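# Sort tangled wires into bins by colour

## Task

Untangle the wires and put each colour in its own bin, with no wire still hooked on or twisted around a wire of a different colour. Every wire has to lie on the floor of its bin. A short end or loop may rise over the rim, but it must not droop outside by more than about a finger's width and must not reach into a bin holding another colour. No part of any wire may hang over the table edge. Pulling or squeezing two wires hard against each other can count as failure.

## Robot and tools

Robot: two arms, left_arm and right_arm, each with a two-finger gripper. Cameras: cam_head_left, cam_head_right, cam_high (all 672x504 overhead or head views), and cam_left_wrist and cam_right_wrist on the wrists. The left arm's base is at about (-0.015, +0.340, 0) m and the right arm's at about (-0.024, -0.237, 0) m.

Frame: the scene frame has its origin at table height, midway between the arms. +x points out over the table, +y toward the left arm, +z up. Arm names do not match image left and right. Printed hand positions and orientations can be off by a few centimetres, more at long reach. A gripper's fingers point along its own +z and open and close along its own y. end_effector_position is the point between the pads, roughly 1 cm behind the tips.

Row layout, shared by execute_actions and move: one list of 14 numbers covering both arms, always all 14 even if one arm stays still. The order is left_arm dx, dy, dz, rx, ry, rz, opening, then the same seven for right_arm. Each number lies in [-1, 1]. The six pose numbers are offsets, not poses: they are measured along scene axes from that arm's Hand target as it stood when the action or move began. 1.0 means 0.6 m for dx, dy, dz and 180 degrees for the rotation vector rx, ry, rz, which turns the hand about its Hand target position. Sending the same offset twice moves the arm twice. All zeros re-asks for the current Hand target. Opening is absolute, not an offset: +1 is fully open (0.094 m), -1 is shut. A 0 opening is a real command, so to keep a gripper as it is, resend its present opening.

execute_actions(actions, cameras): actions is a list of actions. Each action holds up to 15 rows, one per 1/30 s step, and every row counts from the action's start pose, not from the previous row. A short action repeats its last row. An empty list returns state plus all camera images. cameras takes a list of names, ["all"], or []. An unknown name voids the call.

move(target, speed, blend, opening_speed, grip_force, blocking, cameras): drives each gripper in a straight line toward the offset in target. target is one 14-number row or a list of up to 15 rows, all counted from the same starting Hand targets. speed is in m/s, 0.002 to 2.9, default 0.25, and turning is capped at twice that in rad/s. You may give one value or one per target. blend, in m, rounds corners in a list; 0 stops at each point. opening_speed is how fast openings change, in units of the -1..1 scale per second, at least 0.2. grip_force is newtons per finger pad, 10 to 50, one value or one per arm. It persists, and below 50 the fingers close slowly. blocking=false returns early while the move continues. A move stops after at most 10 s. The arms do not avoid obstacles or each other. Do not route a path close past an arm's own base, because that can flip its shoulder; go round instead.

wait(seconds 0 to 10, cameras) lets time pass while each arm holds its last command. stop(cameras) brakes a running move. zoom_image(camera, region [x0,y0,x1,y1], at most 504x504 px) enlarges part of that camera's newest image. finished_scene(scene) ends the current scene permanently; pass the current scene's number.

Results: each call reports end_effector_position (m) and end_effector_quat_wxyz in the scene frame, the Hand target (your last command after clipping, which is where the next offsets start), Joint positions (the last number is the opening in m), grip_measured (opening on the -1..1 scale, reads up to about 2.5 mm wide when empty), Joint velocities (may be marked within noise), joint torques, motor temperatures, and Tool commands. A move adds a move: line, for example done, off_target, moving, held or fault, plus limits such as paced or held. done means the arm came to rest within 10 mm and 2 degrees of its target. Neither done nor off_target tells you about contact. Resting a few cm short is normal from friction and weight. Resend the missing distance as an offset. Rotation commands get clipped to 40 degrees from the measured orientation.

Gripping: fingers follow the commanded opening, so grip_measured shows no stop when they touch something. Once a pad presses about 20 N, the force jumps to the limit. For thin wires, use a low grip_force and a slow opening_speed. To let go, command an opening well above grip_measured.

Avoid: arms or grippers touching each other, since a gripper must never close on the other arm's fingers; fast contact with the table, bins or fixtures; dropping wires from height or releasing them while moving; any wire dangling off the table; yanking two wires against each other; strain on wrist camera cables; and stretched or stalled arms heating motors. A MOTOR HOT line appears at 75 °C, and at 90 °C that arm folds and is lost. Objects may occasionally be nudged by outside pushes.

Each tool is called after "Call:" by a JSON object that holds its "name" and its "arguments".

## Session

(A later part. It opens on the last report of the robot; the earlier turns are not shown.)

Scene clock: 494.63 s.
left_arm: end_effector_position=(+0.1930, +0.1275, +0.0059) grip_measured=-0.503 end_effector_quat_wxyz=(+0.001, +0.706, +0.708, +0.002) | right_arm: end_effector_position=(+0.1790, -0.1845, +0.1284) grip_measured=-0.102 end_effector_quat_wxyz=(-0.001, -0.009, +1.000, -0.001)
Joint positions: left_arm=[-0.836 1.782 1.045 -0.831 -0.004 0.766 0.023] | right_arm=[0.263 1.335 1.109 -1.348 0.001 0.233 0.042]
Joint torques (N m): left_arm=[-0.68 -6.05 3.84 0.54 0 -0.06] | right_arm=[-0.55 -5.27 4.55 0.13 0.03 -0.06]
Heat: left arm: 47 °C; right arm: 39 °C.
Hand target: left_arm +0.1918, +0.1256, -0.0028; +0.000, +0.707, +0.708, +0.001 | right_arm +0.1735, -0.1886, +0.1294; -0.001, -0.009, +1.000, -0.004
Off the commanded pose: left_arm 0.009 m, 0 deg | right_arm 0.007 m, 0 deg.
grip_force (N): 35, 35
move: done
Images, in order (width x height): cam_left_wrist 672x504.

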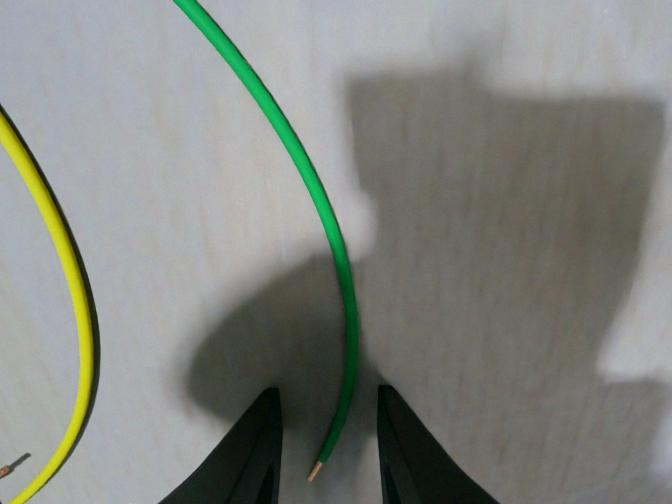

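Call:
{"name": "move", "arguments": {"target": [0,0,0,0,0,0,-1, 0,0,0,0,0,0,-0.1], "opening_speed": 0.4}}

Call:
{"name": "move", "arguments": {"target": [[0.0,0.0,0.15,0,0,0,-1, 0.0,0,0.0,0,0,0,-0.1],[0.08,0.1,0.6,0,-0.42,0,-1, 0.0,0,0.0,0,0,0,-0.1]], "speed": 0.1, "blend": 0.03, "cameras": ["cam_head_right","cam_high","cam_left_wrist"]}}

Call:
{"name": "zoom_image", "arguments": {"camera": "cam_high", "region": [130, 80, 380, 330]}}

Scene clock: 509.40 s.
left_arm: end_effector_position=(+0.1943, +0.1263, +0.0059) grip_measured=-0.958 end_effector_quat_wxyz=(+0.005, +0.706, +0.708, +0.002) | right_arm: end_effector_position=(+0.1790, -0.1845, +0.1284) grip_measured=-0.102 end_effector_quat_wxyz=(-0.001, -0.009, +1.000, -0.001)
Joint positions: left_arm=[-0.836 1.782 1.045 -0.824 -0.004 0.766 0.002] | right_arm=[0.263 1.335 1.109 -1.348 0.001 0.233 0.042]
Joint torques (N m): left_arm=[-0.64 -6.16 4.18 0.44 0.03 -0.05] | right_arm=[-0.54 -5.27 4.55 0.13 0.03 -0.07]
Heat: left arm: 44 °C; right arm: 39 °C.
Hand target: left_arm +0.1918, +0.1257, -0.0028; +0.000, +0.707, +0.708, +0.001 | right_arm +0.1735, -0.1886, +0.1294; -0.001, -0.009, +1.000, -0.004
Off the commanded pose: left_arm 0.009 m, 1 deg | right_arm 0.007 m, 0 deg.
grip_force (N): 35, 35
move: done

Scene clock: 517.70 s.
left_arm: end_effector_position=(+0.2410, +0.1821, +0.3563) grip_measured=-0.959 end_effector_quat_wxyz=(+0.432, +0.563, +0.558, +0.430) | right_arm: end_effector_position=(+0.1790, -0.1845, +0.1284) grip_measured=-0.102 end_effector_quat_wxyz=(-0.001, -0.009, +1.000, -0.001)
Joint positions: left_arm=[-1.129 1.021 1.164 -0.665 -1.027 1.116 0.002] | right_arm=[0.263 1.335 1.109 -1.348 0.001 0.233 0.042]
Joint torques (N m): left_arm=[-0.18 -2.99 5.09 1.52 -0.33 -0.04] | right_arm=[-0.55 -5.26 4.55 0.13 0.03 -0.07]
Heat: left arm: 44 °C; right arm: 39 °C.
Hand target: left_arm +0.2398, +0.1857, +0.3572; +0.434, +0.557, +0.559, +0.434 | right_arm +0.1735, -0.1886, +0.1294; -0.001, -0.009, +1.000, -0.004
Off the commanded pose: left_arm 0.004 m, 1 deg | right_arm 0.007 m, 0 deg.
grip_force (N): 35, 35
move: done
Images, in order (width x height): cam_head_right 672x504, cam_high 672x504, cam_left_wrist 672x504.

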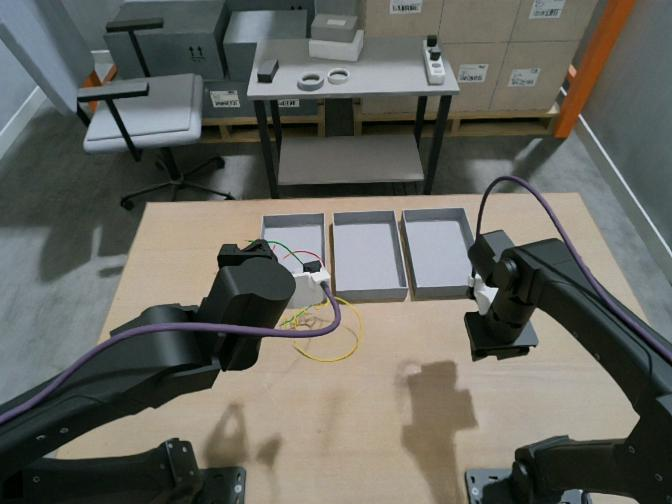

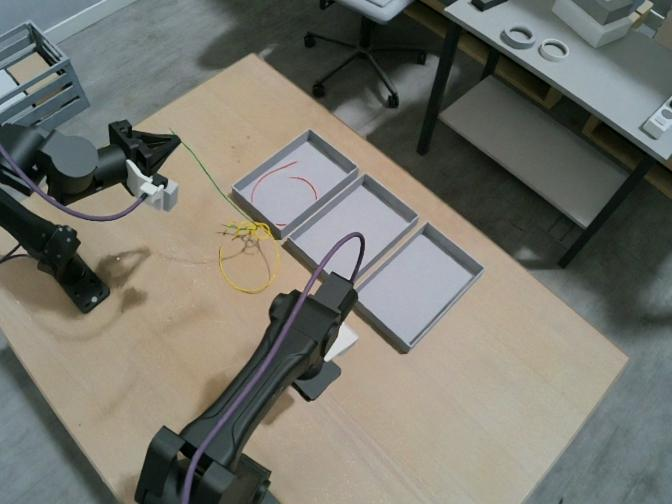

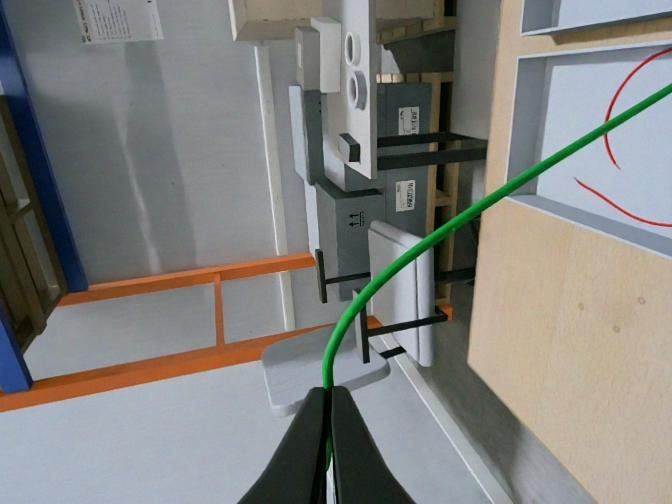

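Scaled by 2.016 from the camera's 672x504 image, which has a finer 960x720 frame.

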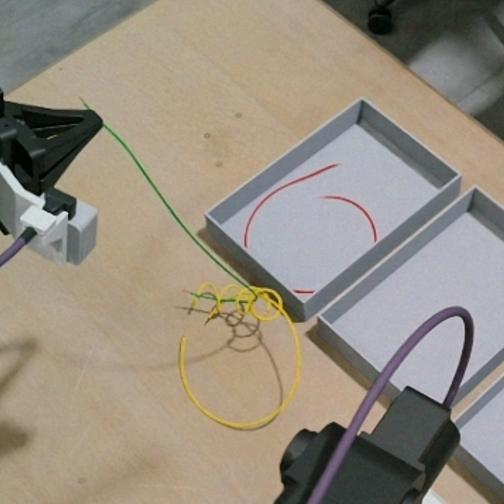

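Call:
{"name": "move", "arguments": {"target": [0.04,-0.01,0.18,0,0,0,-1,0,0,0,0,0,0,-0.1], "speed": 0.08, "cameras": ["cam_high","cam_head_left"]}}

Call:
{"name": "zoom_image", "arguments": {"camera": "cam_high", "region": [150, 80, 400, 330]}}

Scene clock: 551.00 s.
left_arm: end_effector_position=(+0.2636, +0.1759, +0.4630) grip_measured=-0.959 end_effector_quat_wxyz=(+0.439, +0.557, +0.557, +0.432) | right_arm: end_effector_position=(+0.1790, -0.1845, +0.1284) grip_measured=-0.102 end_effector_quat_wxyz=(-0.001, -0.009, +1.000, -0.001)
Joint positions: left_arm=[-1.042 1.26 1.738 -0.91 -0.954 1.202 0.002] | right_arm=[0.263 1.335 1.109 -1.348 0.001 0.233 0.042]
Joint torques (N m): left_arm=[0.92 -2.33 6.72 1.26 -0.15 0.02] | right_arm=[-0.55 -5.26 4.53 0.13 0.02 -0.07]
Motor temperatures (°C): left_arm=[33 40 45 37 32 33 36] | right_arm=[31 38 39 35 34 32 33]
Heat: left arm: 45 °C; right arm: 39 °C.
Hand target: left_arm +0.2638, +0.1798, +0.4653; +0.434, +0.557, +0.559, +0.434 | right_arm +0.1735, -0.1886, +0.1294; -0.001, -0.009, +1.000, -0.004
Off the commanded pose: left_arm 0.004 m, 1 deg | right_arm 0.007 m, 0 deg.
grip_force (N): 35, 35
move: done
Images, in order (width x height): cam_head_left 672x504, cam_high 672x504.

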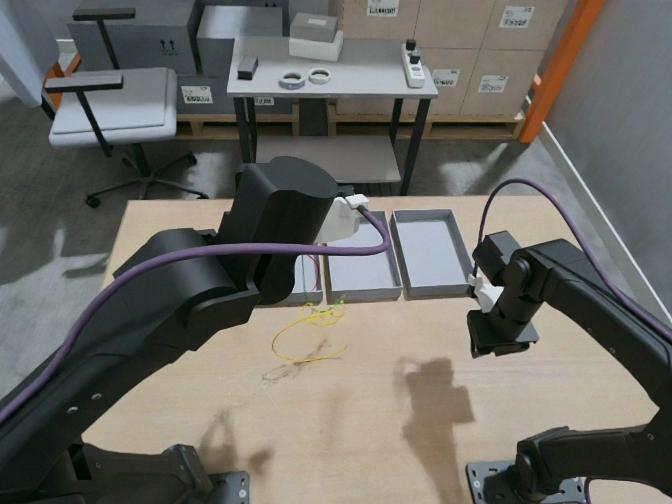

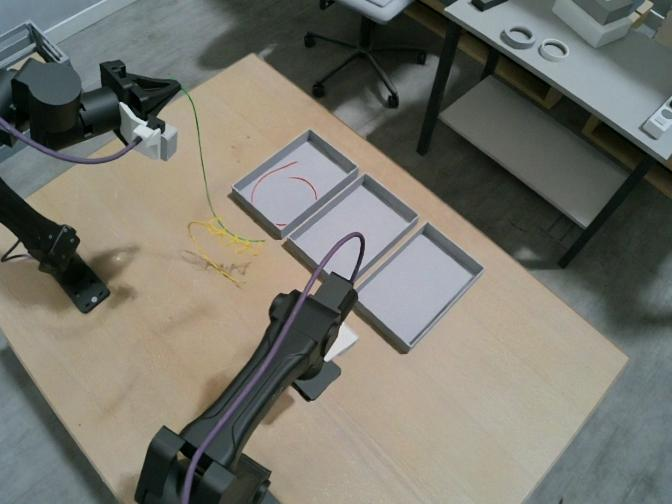

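Scaled by 2.016 from the camera's 672x504 image, which has a finer 960x720 frame.

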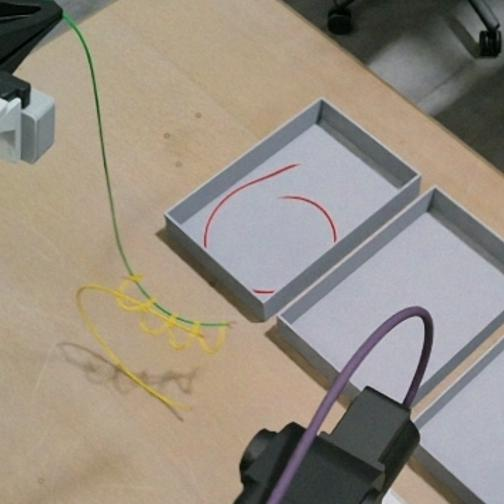

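Call:
{"name": "move", "arguments": {"target": [0.03,-0.01,0.19,0,0,0,-1,0,0,0,0,0,0,-0.1], "speed": 0.08, "cameras": ["cam_high","cam_head_left"]}}

Call:
{"name": "zoom_image", "arguments": {"camera": "cam_high", "region": [150, 40, 400, 290]}}

Scene clock: 561.17 s.
left_arm: end_effector_position=(+0.2797, +0.1731, +0.5825) grip_measured=-0.959 end_effector_quat_wxyz=(+0.478, +0.535, +0.532, +0.451) | right_arm: end_effector_position=(+0.1790, -0.1845, +0.1284) grip_measured=-0.102 end_effector_quat_wxyz=(-0.001, -0.009, +1.000, -0.001)
Joint positions: left_arm=[-0.985 1.763 2.855 -1.316 -0.907 1.368 0.002] | right_arm=[0.263 1.335 1.109 -1.348 0.001 0.233 0.042]
Joint torques (N m): left_arm=[0.72 -3.6 3.34 1.4 -0.12 -0.03] | right_arm=[-0.54 -5.27 4.56 0.13 0.02 -0.06]
Heat: left arm: 45 °C; right arm: 39 °C.
Hand target: left_arm +0.2818, +0.1736, +0.5792; +0.434, +0.557, +0.559, +0.434 | right_arm +0.1735, -0.1886, +0.1294; -0.001, -0.009, +1.000, -0.004
Off the commanded pose: left_arm 0.004 m, 7 deg | right_arm 0.007 m, 0 deg.
elbow stopped short (left arm): the move would have taken joint 3 (elbow) straighter than the controller allows.
grip_force (N): 35, 35
move: off_target (left_arm)
Images, in order (width x height): cam_head_left 672x504, cam_high 672x504.

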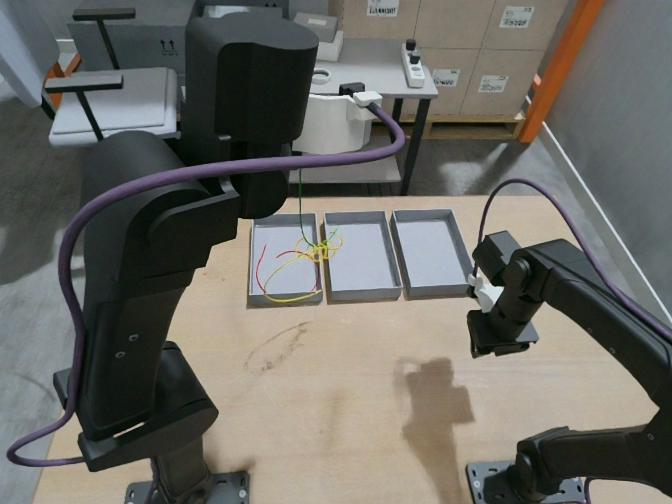

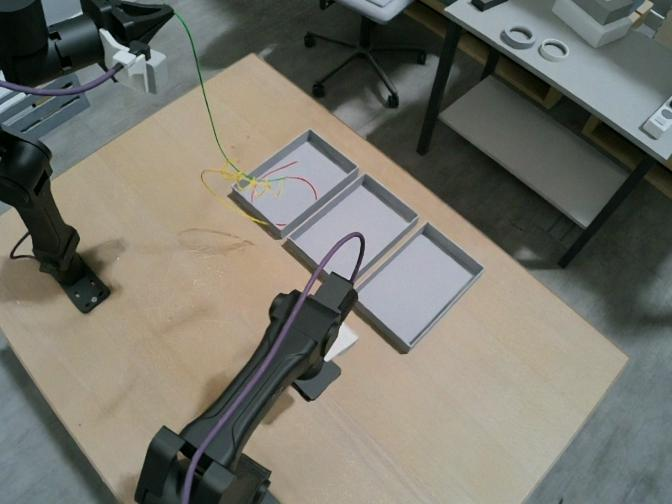

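Scaled by 2.016 from the camera's 672x504 image, which has a finer 960x720 frame.

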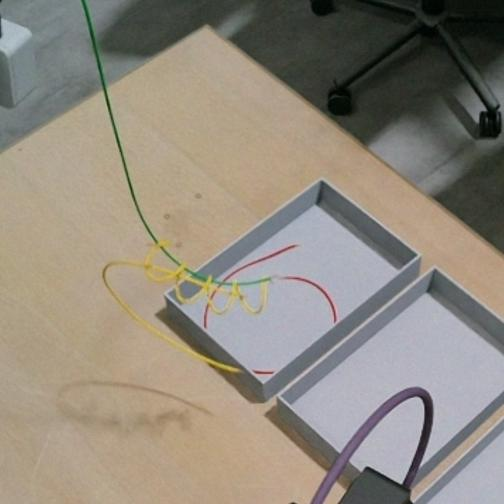

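Call:
{"name": "move", "arguments": {"target": [[0,0,-0.2,0,0,0,-1,0,0,0,0,0,0,-0.1],[-0.09,0.0,-0.42,0,0,0,-1,0,0,0,0,0,0,-0.1]], "speed": 0.1, "blend": [0.02,0], "cameras": ["all"]}}

Call:
{"name": "zoom_image", "arguments": {"camera": "cam_high", "region": [150, 150, 350, 300]}}

Call:
{"name": "zoom_image", "arguments": {"camera": "cam_head_right", "region": [150, 230, 400, 420]}}

Scene clock: 577.40 s.
left_arm: end_effector_position=(+0.2295, +0.1702, +0.3249) grip_measured=-0.959 end_effector_quat_wxyz=(+0.426, +0.569, +0.554, +0.434) | right_arm: end_effector_position=(+0.1790, -0.1845, +0.1284) grip_measured=-0.102 end_effector_quat_wxyz=(-0.001, -0.009, +1.000, -0.001)
Joint positions: left_arm=[-1.215 1.025 1.058 -0.647 -1.101 1.033 0.002] | right_arm=[0.263 1.335 1.109 -1.348 0.001 0.233 0.042]
Joint torques (N m): left_arm=[-0.58 -3.34 5.38 1.46 -0.4 -0.12] | right_arm=[-0.54 -5.27 4.56 0.13 0.02 -0.07]
Heat: left arm: 44 °C; right arm: 39 °C.
Hand target: left_arm +0.2278, +0.1737, +0.3272; +0.434, +0.557, +0.559, +0.434 | right_arm +0.1735, -0.1886, +0.1294; -0.001, -0.009, +1.000, -0.004
Off the commanded pose: left_arm 0.004 m, 2 deg | right_arm 0.007 m, 0 deg.
grip_force (N): 35, 35
move: done

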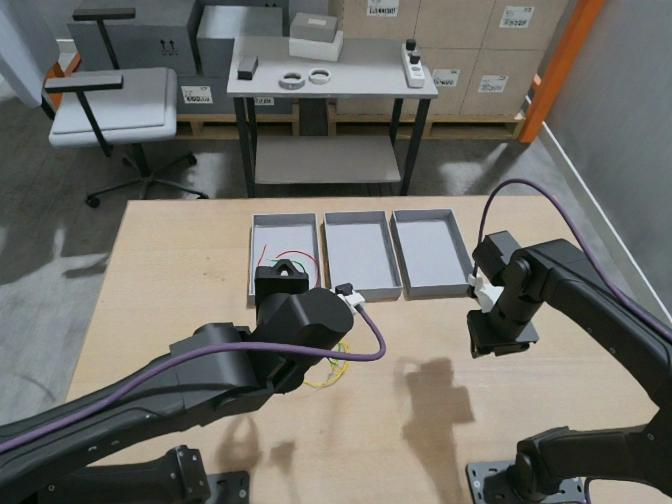

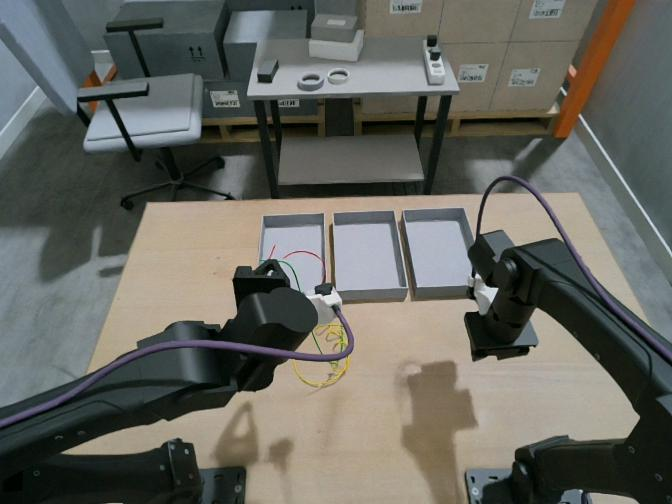

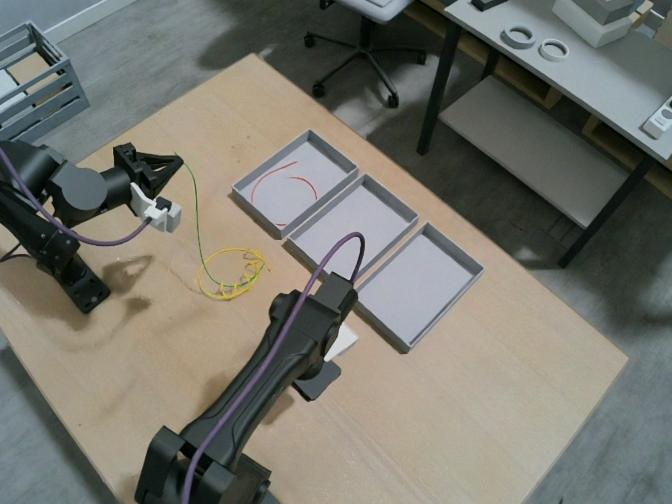

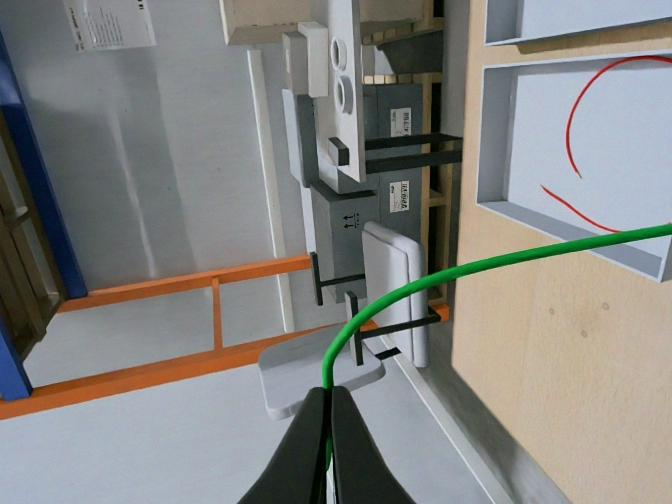

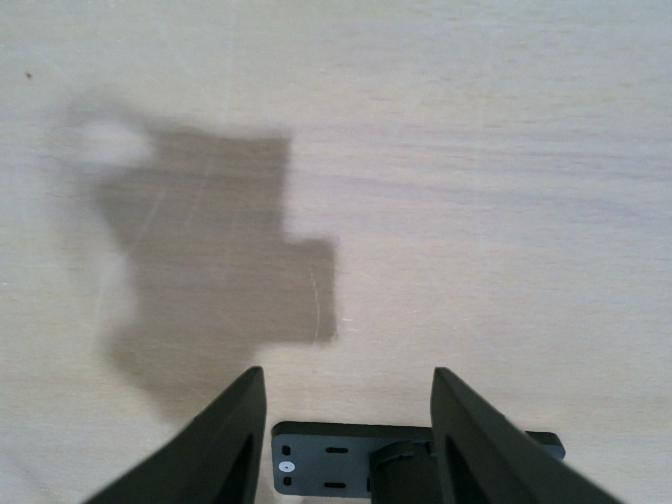

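Scaled by 2.520 from the camera's 672x504 image, which has a finer 960x720 frame.

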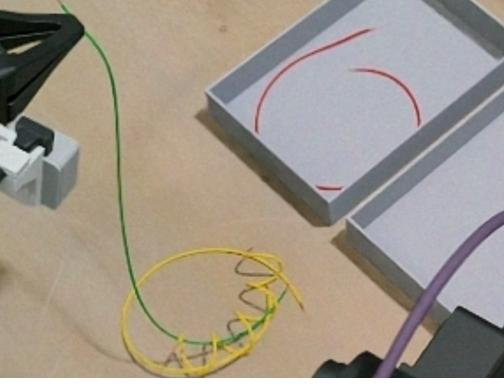

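Scaled by 2.016 from the camera's 672x504 image, which has a finer 960x720 frame.

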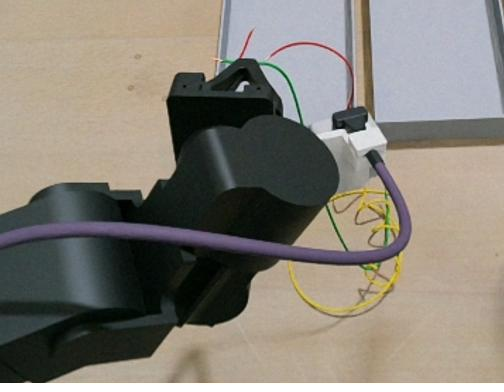

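Call:
{"name": "move", "arguments": {"target": [0,0,0,0,0,0,-1,0.05,0.31,0.07,0,0,0,-0.5], "speed": 0.25, "cameras": ["cam_high","cam_right_wrist"]}}

Call:
{"name": "zoom_image", "arguments": {"camera": "cam_high", "region": [150, 150, 350, 300]}}

Scene clock: 592.50 s.
left_arm: end_effector_position=(+0.2295, +0.1702, +0.3250) grip_measured=-0.959 end_effector_quat_wxyz=(+0.426, +0.568, +0.554, +0.434) | right_arm: end_effector_position=(+0.1999, -0.0050, +0.1688) grip_measured=-0.498 end_effector_quat_wxyz=(-0.002, -0.014, +1.000, -0.004)
Joint positions: left_arm=[-1.215 1.025 1.058 -0.646 -1.102 1.032 0.002] | right_arm=[0.814 1.785 1.715 -1.509 0.003 0.776 0.024]
Joint torques (N m): left_arm=[-0.58 -3.37 5.41 1.43 -0.41 -0.13] | right_arm=[-0.14 -6.02 8.2 0.1 -0.03 0.07]
Heat: left arm: 45 °C; right arm: 39 °C.
Hand target: left_arm +0.2278, +0.1737, +0.3272; +0.434, +0.558, +0.559, +0.434 | right_arm +0.2035, -0.0025, +0.1714; -0.001, -0.009, +1.000, -0.004
Off the commanded pose: left_arm 0.004 m, 2 deg | right_arm 0.005 m, 1 deg.
grip_force (N): 35, 35
move: done
Images, in order (width x height): cam_high 672x504, cam_right_wrist 672x504.

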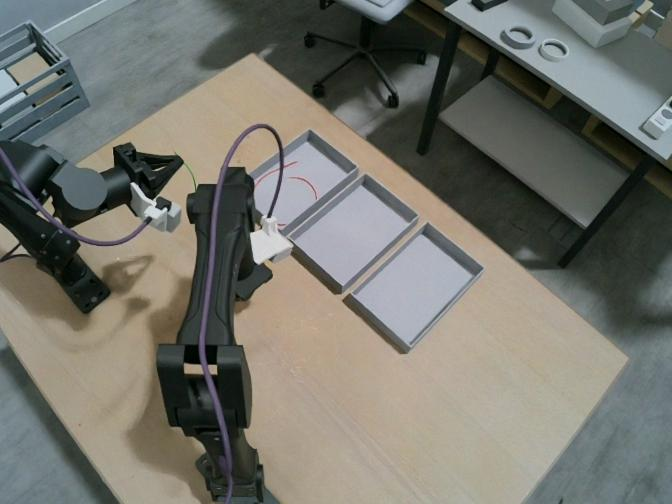

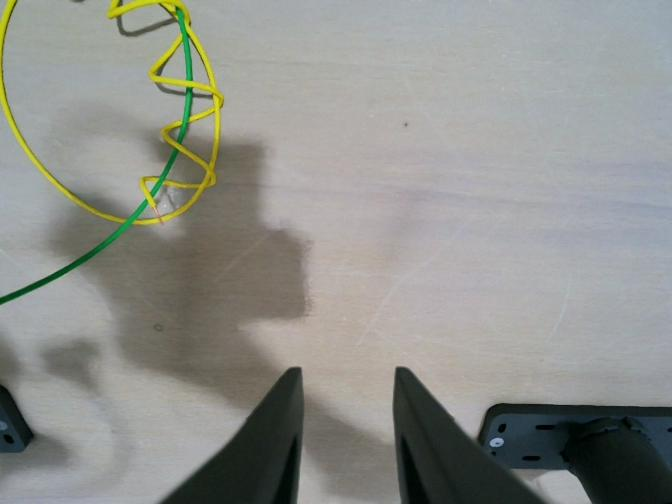

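Scaled by 2.520 from the camera's 672x504 image, which has a finer 960x720 frame.

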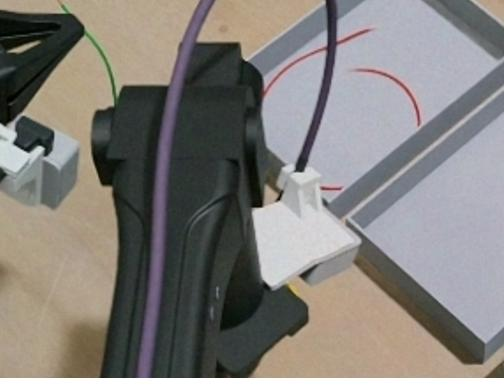

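Call:
{"name": "move", "arguments": {"target": [0.05,0.15,-0.08,0,0,0,-1,0,0.04,-0.05,0,0,0,-0.6], "speed": 0.12, "cameras": ["all"]}}

Scene clock: 620.07 s.
left_arm: end_effector_position=(+0.2580, +0.2616, +0.2811) grip_measured=-0.959 end_effector_quat_wxyz=(+0.432, +0.560, +0.558, +0.433) | right_arm: end_effector_position=(+0.2053, +0.0203, +0.1515) grip_measured=-0.598 end_effector_quat_wxyz=(+0.007, -0.009, +1.000, +0.005)
Joint positions: left_arm=[-0.713 0.682 0.696 -0.335 -0.653 1.374 0.002] | right_arm=[0.854 1.84 1.715 -1.429 0.003 0.825 0.019]
Joint torques (N m): left_arm=[0.75 -0.77 5.46 1.76 -0.07 -0.03] | right_arm=[0.54 -6.6 4.33 0.41 -0.03 0.07]
Heat: left arm: 45 °C; right arm: 40 °C.
Hand target: left_arm +0.2578, +0.2636, +0.2793; +0.434, +0.557, +0.559, +0.434 | right_arm +0.2035, +0.0215, +0.1415; -0.001, -0.009, +1.000, -0.004
Off the commanded pose: left_arm 0.003 m, 0 deg | right_arm 0.010 m, 1 deg.
grip_force (N): 35, 35
move: done

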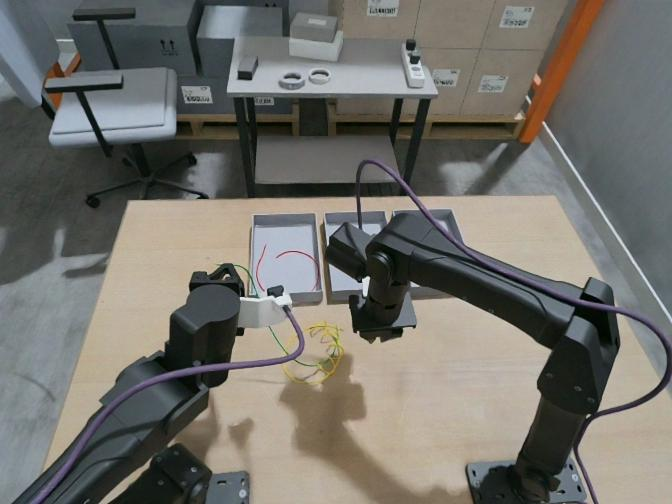

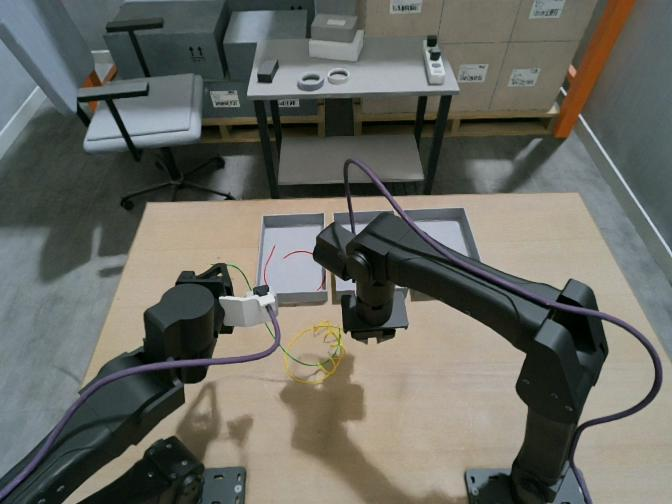

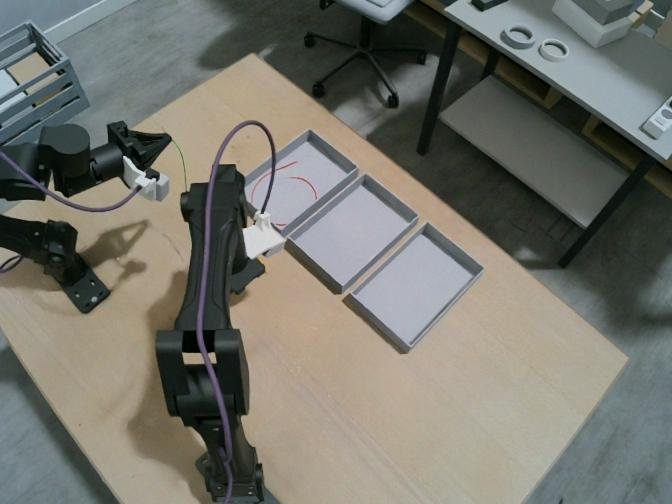

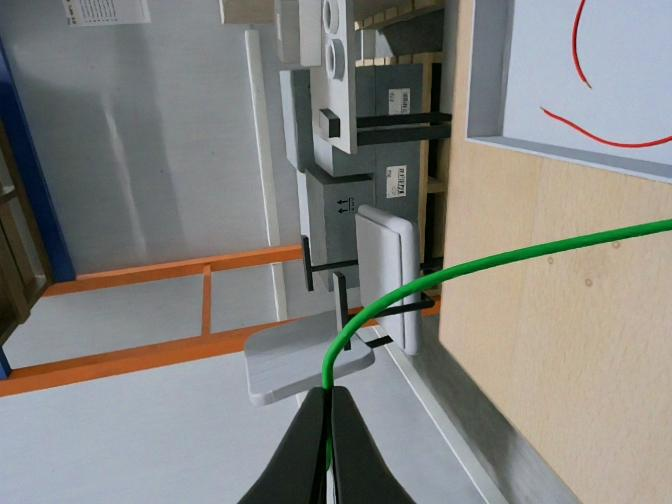

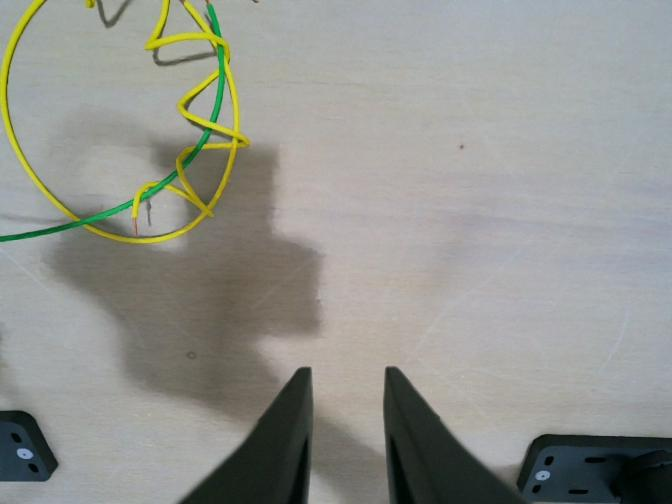

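Call:
{"name": "move", "arguments": {"target": [0,0,0,0,0,0,-1,0.048,0.077,-0.13,0,0,0,-0.7], "speed": 0.15, "cameras": ["cam_right_wrist"]}}

Scene clock: 633.70 s.
left_arm: end_effector_position=(+0.2580, +0.2616, +0.2811) grip_measured=-0.959 end_effector_quat_wxyz=(+0.432, +0.560, +0.558, +0.433) | right_arm: end_effector_position=(+0.2297, +0.0607, +0.0646) grip_measured=-0.698 end_effector_quat_wxyz=(-0.006, -0.009, +1.000, -0.009)
Joint positions: left_arm=[-0.713 0.682 0.696 -0.335 -0.653 1.374 0.002] | right_arm=[0.876 2.073 1.693 -1.213 0.003 0.846 0.014]
Joint torques (N m): left_arm=[0.62 -0.68 5.53 1.84 -0.01 0] | right_arm=[0.55 -8.85 6.94 0.34 -0.04 0.08]
Heat: left arm: 44 °C; right arm: 40 °C.
Hand target: left_arm +0.2578, +0.2637, +0.2793; +0.434, +0.557, +0.559, +0.434 | right_arm +0.2323, +0.0676, +0.0634; -0.001, -0.009, +1.000, -0.004
Off the commanded pose: left_arm 0.003 m, 0 deg | right_arm 0.008 m, 1 deg.
grip_force (N): 35, 35
move: done
Images, in order (width x height): cam_right_wrist 672x504.

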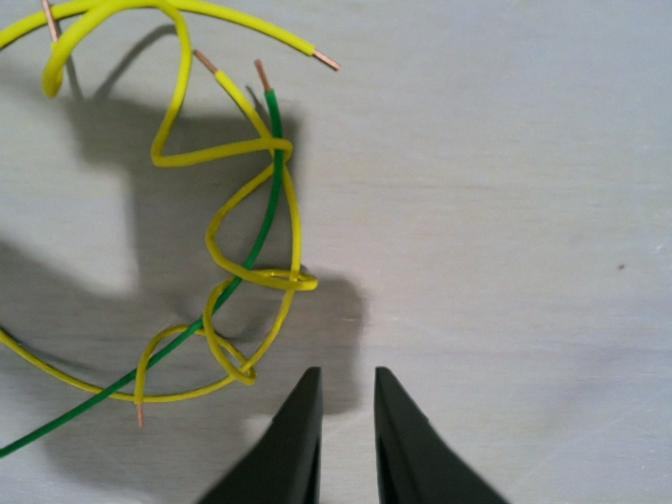

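Call:
{"name": "move", "arguments": {"target": [[0,0,0,0,0,0,-1,-0.013,0.017,-0.06,0,0,0,-0.72],[0,0,0,0,0,0,-1,-0.013,0.017,-0.098,0,0,0,-0.72]], "speed": 0.08, "cameras": ["cam_right_wrist"]}}

Scene clock: 644.53 s.
left_arm: end_effector_position=(+0.2580, +0.2616, +0.2811) grip_measured=-0.959 end_effector_quat_wxyz=(+0.432, +0.560, +0.558, +0.433) | right_arm: end_effector_position=(+0.2267, +0.0781, +0.0183) grip_measured=-0.719 end_effector_quat_wxyz=(+0.004, -0.010, +1.000, +0.004)
Joint positions: left_arm=[-0.713 0.682 0.696 -0.335 -0.653 1.374 0.002] | right_arm=[0.909 2.127 1.589 -1.022 0.002 0.878 0.013]
Joint torques (N m): left_arm=[0.83 -0.62 5.52 1.79 -0.02 0] | right_arm=[0.4 -8.21 4.25 0.55 -0.02 0.07]
Motor temperatures (°C): left_arm=[33 38 44 42 32 33 37] | right_arm=[31 41 40 35 34 32 33]
Heat: left arm: 44 °C; right arm: 41 °C.
Hand target: left_arm +0.2578, +0.2637, +0.2793; +0.434, +0.557, +0.559, +0.434 | right_arm +0.2245, +0.0779, +0.0046; -0.001, -0.009, +1.000, -0.004
Off the commanded pose: left_arm 0.003 m, 0 deg | right_arm 0.014 m, 1 deg.
grip_force (N): 35, 35
move: off_target (right_arm)
Images, in order (width x height): cam_right_wrist 672x504.

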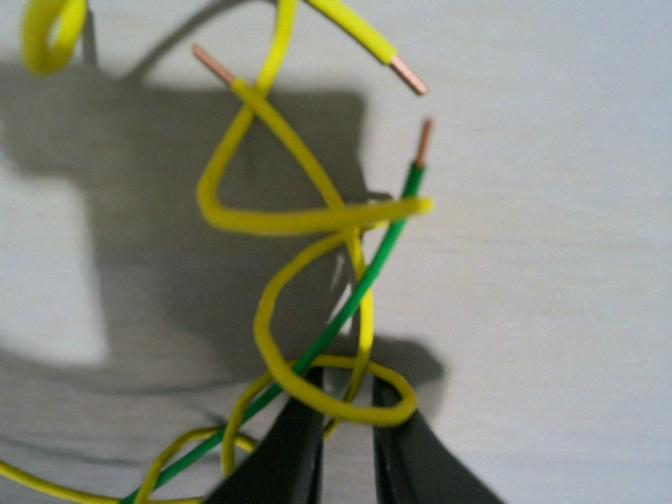

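Call:
{"name": "move", "arguments": {"target": [[0,0,0,0,0,0,-1,0.002,-0.006,-0.016,0,0,0,-0.72],[0,0,0,0,0,0,-1,0.002,-0.006,-0.016,0,0,0,-1]], "speed": 0.08, "opening_speed": 0.3, "cameras": ["cam_right_wrist"]}}

Scene clock: 665.23 s.
left_arm: end_effector_position=(+0.2580, +0.2615, +0.2811) grip_measured=-0.959 end_effector_quat_wxyz=(+0.432, +0.560, +0.558, +0.433) | right_arm: end_effector_position=(+0.2273, +0.0815, +0.0172) grip_measured=-0.950 end_effector_quat_wxyz=(+0.005, -0.010, +1.000, +0.012)
Joint positions: left_arm=[-0.713 0.682 0.696 -0.335 -0.653 1.374 0.002] | right_arm=[0.909 2.126 1.583 -1.003 -0.007 0.878 0.002]
Joint torques (N m): left_arm=[0.66 -0.7 5.39 1.79 -0.01 -0.03] | right_arm=[-0.23 -7.9 2.14 0.78 0.08 -0.02]
Heat: left arm: 44 °C; right arm: 42 °C.
Hand target: left_arm +0.2578, +0.2637, +0.2793; +0.434, +0.557, +0.559, +0.434 | right_arm +0.2257, +0.0743, -0.0049; -0.001, -0.009, +1.000, -0.004
Off the commanded pose: left_arm 0.003 m, 0 deg | right_arm 0.023 m, 2 deg.
grip_force (N): 35, 35
move: off_target (right_arm); target 2's new opening was sent with right_arm's hand 0.022 m and 1 deg from that target
Images, in order (width x height): cam_right_wrist 672x504.

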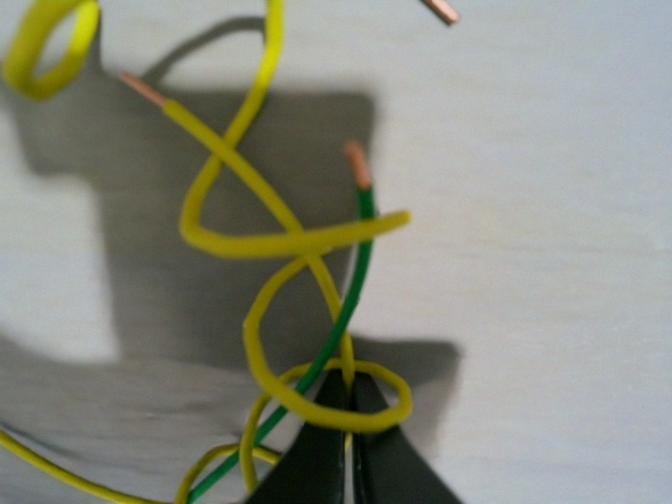

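Call:
{"name": "move", "arguments": {"target": [-0.02,0.1,0.28,0,0,0,-1,0,0.01,0.034,0,0,0,-1], "speed": 0.06, "cameras": ["cam_right_wrist","cam_head_left","cam_high"]}}

Scene clock: 677.33 s.
left_arm: end_effector_position=(+0.2486, +0.3225, +0.4466) grip_measured=-0.959 end_effector_quat_wxyz=(+0.438, +0.554, +0.558, +0.436) | right_arm: end_effector_position=(+0.2255, +0.0793, +0.0183) grip_measured=-0.950 end_effector_quat_wxyz=(+0.001, -0.009, +1.000, +0.007)
Joint positions: left_arm=[-0.244 0.874 1.458 -0.827 -0.205 1.515 0.002] | right_arm=[0.909 2.126 1.588 -1.021 -0.007 0.88 0.002]
Joint torques (N m): left_arm=[0.73 0.64 6.23 1.57 0 -0.02] | right_arm=[0.5 -8.4 7.53 0.06 0.08 0.07]
Heat: left arm: 44 °C; right arm: 41 °C.
Hand target: left_arm +0.2458, +0.3237, +0.4473; +0.434, +0.557, +0.559, +0.434 | right_arm +0.2257, +0.0803, +0.0154; -0.001, -0.009, +1.000, -0.004
Off the commanded pose: left_arm 0.003 m, 1 deg | right_arm 0.003 m, 1 deg.
grip_force (N): 35, 35
move: done
Images, in order (width x height): cam_head_left 672x504, cam_high 672x504, cam_right_wrist 672x504.

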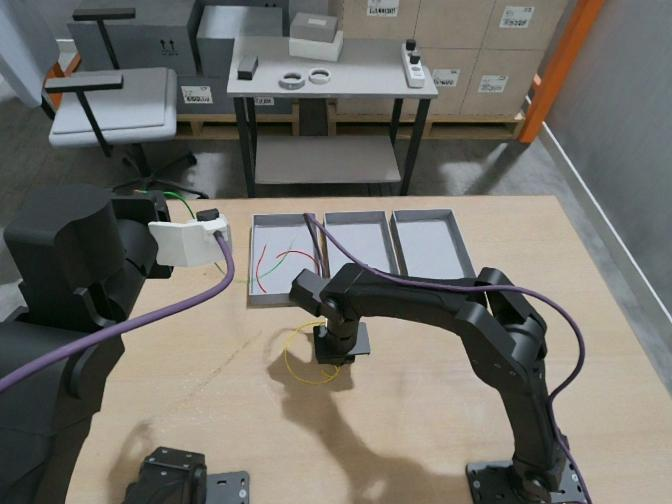

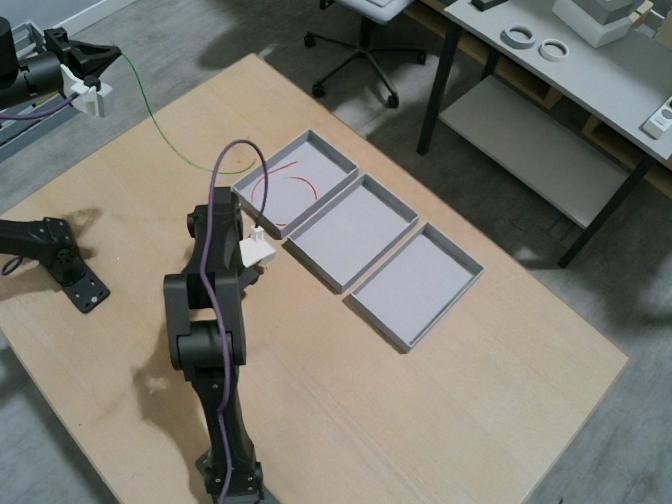

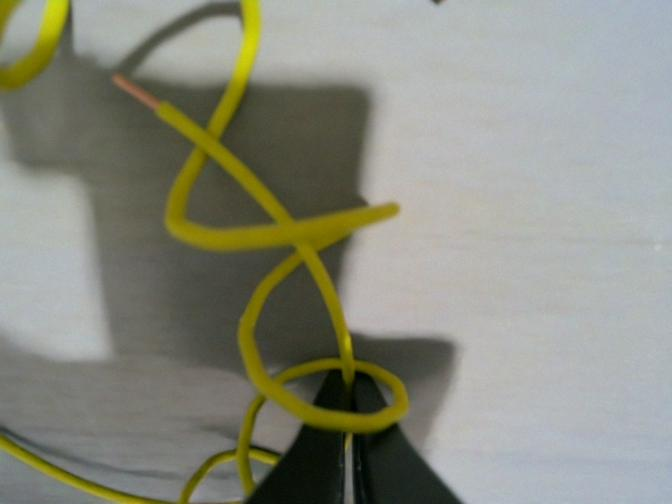

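Call:
{"name": "move", "arguments": {"target": [[0,0.0,0,0,0,0,-1,0,-0.02,0.25,0,0,0,-1],[0,0,0,0,0,0,-1,0.08,-0.25,0.35,0,0,0,-1]], "speed": 0.12, "cameras": ["cam_right_wrist","cam_head_left","cam_high"]}}

Call:
{"name": "zoom_image", "arguments": {"camera": "cam_head_left", "region": [250, 200, 500, 420]}}

Scene clock: 690.43 s.
left_arm: end_effector_position=(+0.2486, +0.3224, +0.4465) grip_measured=-0.959 end_effector_quat_wxyz=(+0.438, +0.554, +0.558, +0.436) | right_arm: end_effector_position=(+0.2800, -0.0645, +0.2194) grip_measured=-0.951 end_effector_quat_wxyz=(+0.064, -0.005, +0.997, +0.038)
Joint positions: left_arm=[-0.244 0.874 1.458 -0.827 -0.204 1.516 0.002] | right_arm=[0.523 1.79 1.919 -1.551 -0.005 0.502 0.002]
Joint torques (N m): left_arm=[0.98 0.87 6.38 1.57 0.08 -0.02] | right_arm=[0.09 -9.98 4.31 0.45 0.06 -0.05]
Heat: left arm: 45 °C; right arm: 42 °C.
Hand target: left_arm +0.2458, +0.3236, +0.4473; +0.434, +0.557, +0.559, +0.434 | right_arm +0.2738, -0.0697, +0.2254; -0.001, -0.009, +1.000, -0.004
Off the commanded pose: left_arm 0.003 m, 1 deg | right_arm 0.010 m, 9 deg.
joint sent to its limit (right arm) — joint 4 (wrist pitch), lower limit. The joint targets are off in orientation, not in position.
grip_force (N): 35, 35
move: off_target (right_arm)
Images, in order (width x height): cam_head_left 672x504, cam_high 672x504, cam_right_wrist 672x504.

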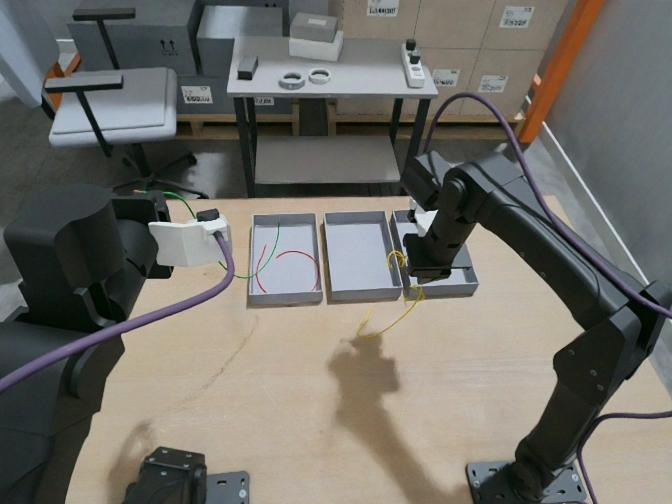

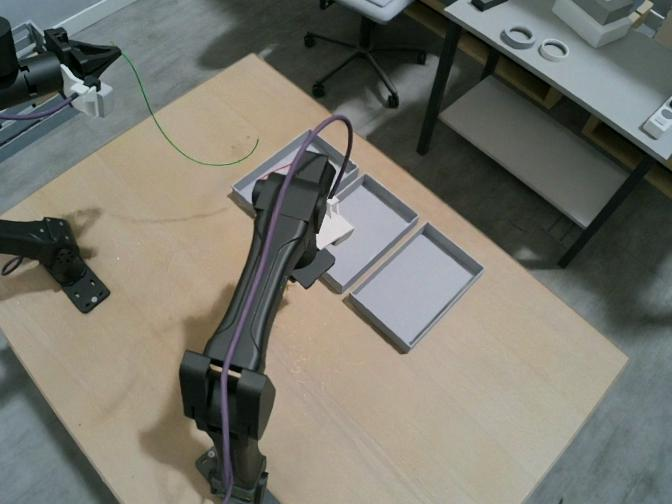

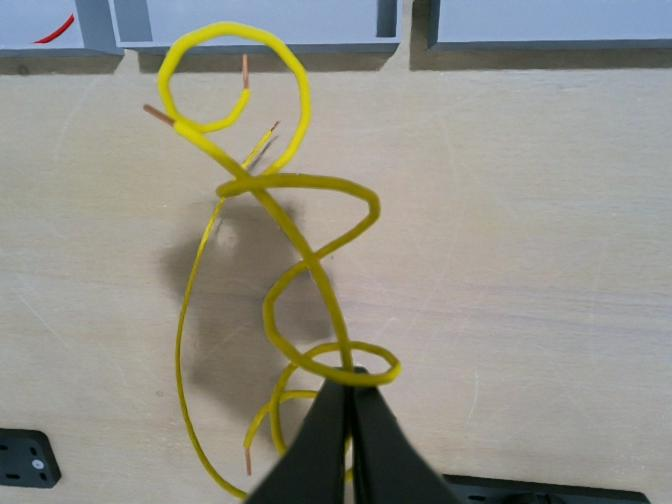

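Scaled by 2.016 from the camera's 672x504 image, which has a finer 960x720 frame.

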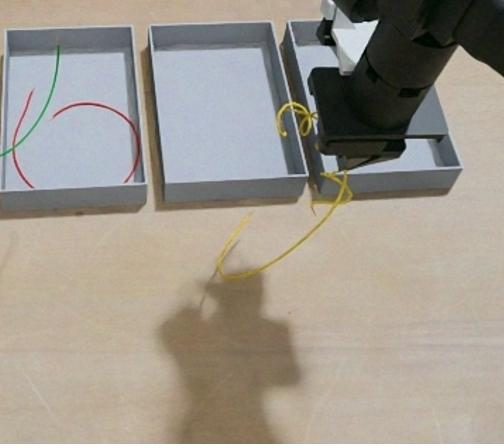

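Call:
{"name": "move", "arguments": {"target": [0,0,0,0,0,0,-1,0.32,-0.22,0,0,0,0,-1], "speed": 0.15, "cameras": ["cam_right_wrist","cam_head_left","cam_high"]}}

Call:
{"name": "zoom_image", "arguments": {"camera": "cam_high", "region": [280, 170, 530, 400]}}

Scene clock: 705.93 s.
left_arm: end_effector_position=(+0.2486, +0.3224, +0.4465) grip_measured=-0.959 end_effector_quat_wxyz=(+0.438, +0.554, +0.558, +0.436) | right_arm: end_effector_position=(+0.4607, -0.2014, +0.2261) grip_measured=-0.951 end_effector_quat_wxyz=(+0.176, -0.005, +0.984, +0.014)
Joint positions: left_arm=[-0.244 0.874 1.458 -0.827 -0.204 1.516 0.002] | right_arm=[0.082 2.261 2.604 -1.558 -0.005 0.062 0.002]
Joint torques (N m): left_arm=[0.61 0.8 6.38 1.62 0.08 0.01] | right_arm=[0.17 -9.42 7.84 0.92 0.07 -0.08]
Heat: left arm: 46 °C; right arm: 43 °C.
Hand target: left_arm +0.2458, +0.3236, +0.4473; +0.434, +0.557, +0.559, +0.434 | right_arm +0.4657, -0.2018, +0.2253; -0.001, -0.009, +1.000, -0.004
Off the commanded pose: left_arm 0.003 m, 1 deg | right_arm 0.005 m, 21 deg.
joint sent to its limit (right arm) — joint 4 (wrist pitch), lower limit. The joint targets are off in orientation, not in position.
grip_force (N): 35, 35
move: off_target (right_arm)
Images, in order (width x height): cam_head_left 672x504, cam_high 672x504, cam_right_wrist 672x504.

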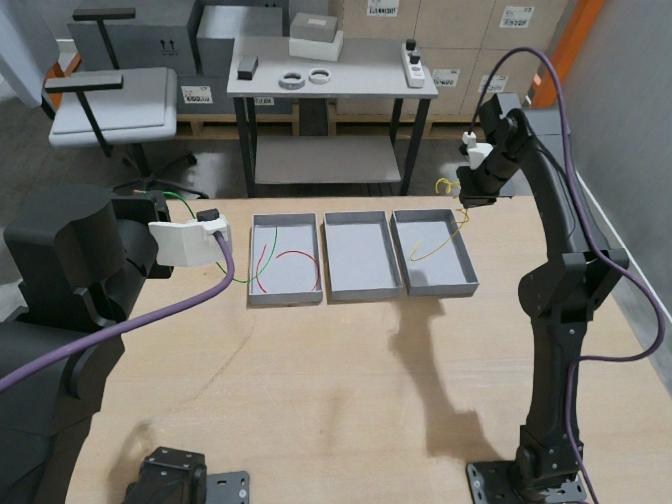

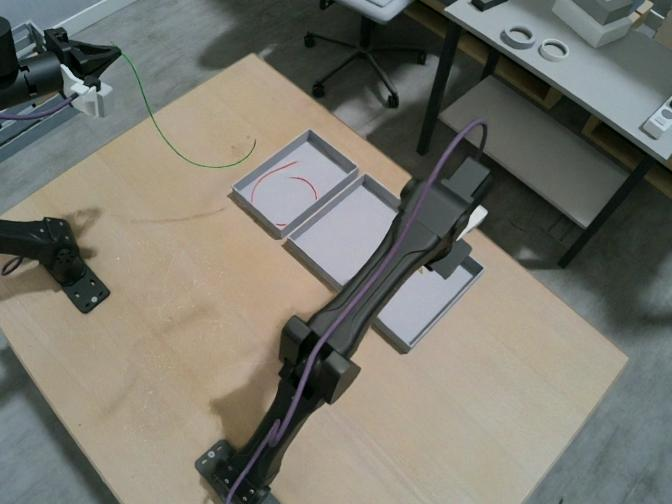

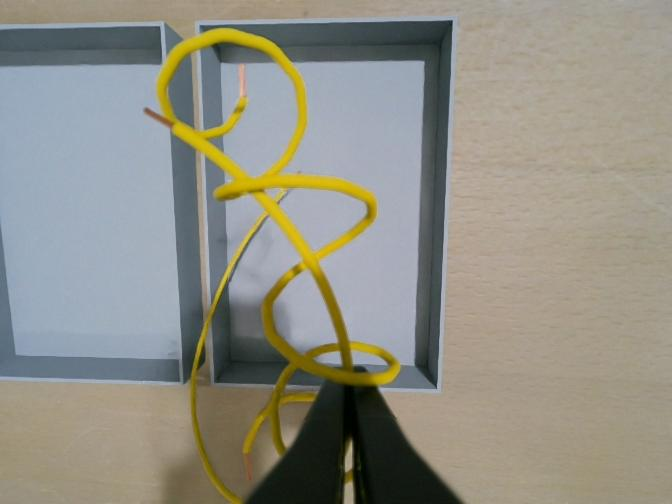

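Scaled by 2.016 from the camera's 672x504 image, which has a finer 960x720 frame.

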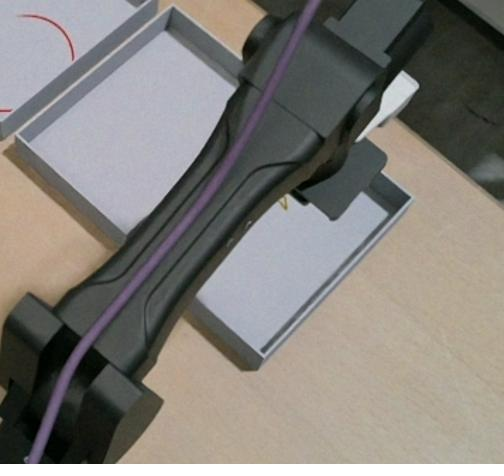

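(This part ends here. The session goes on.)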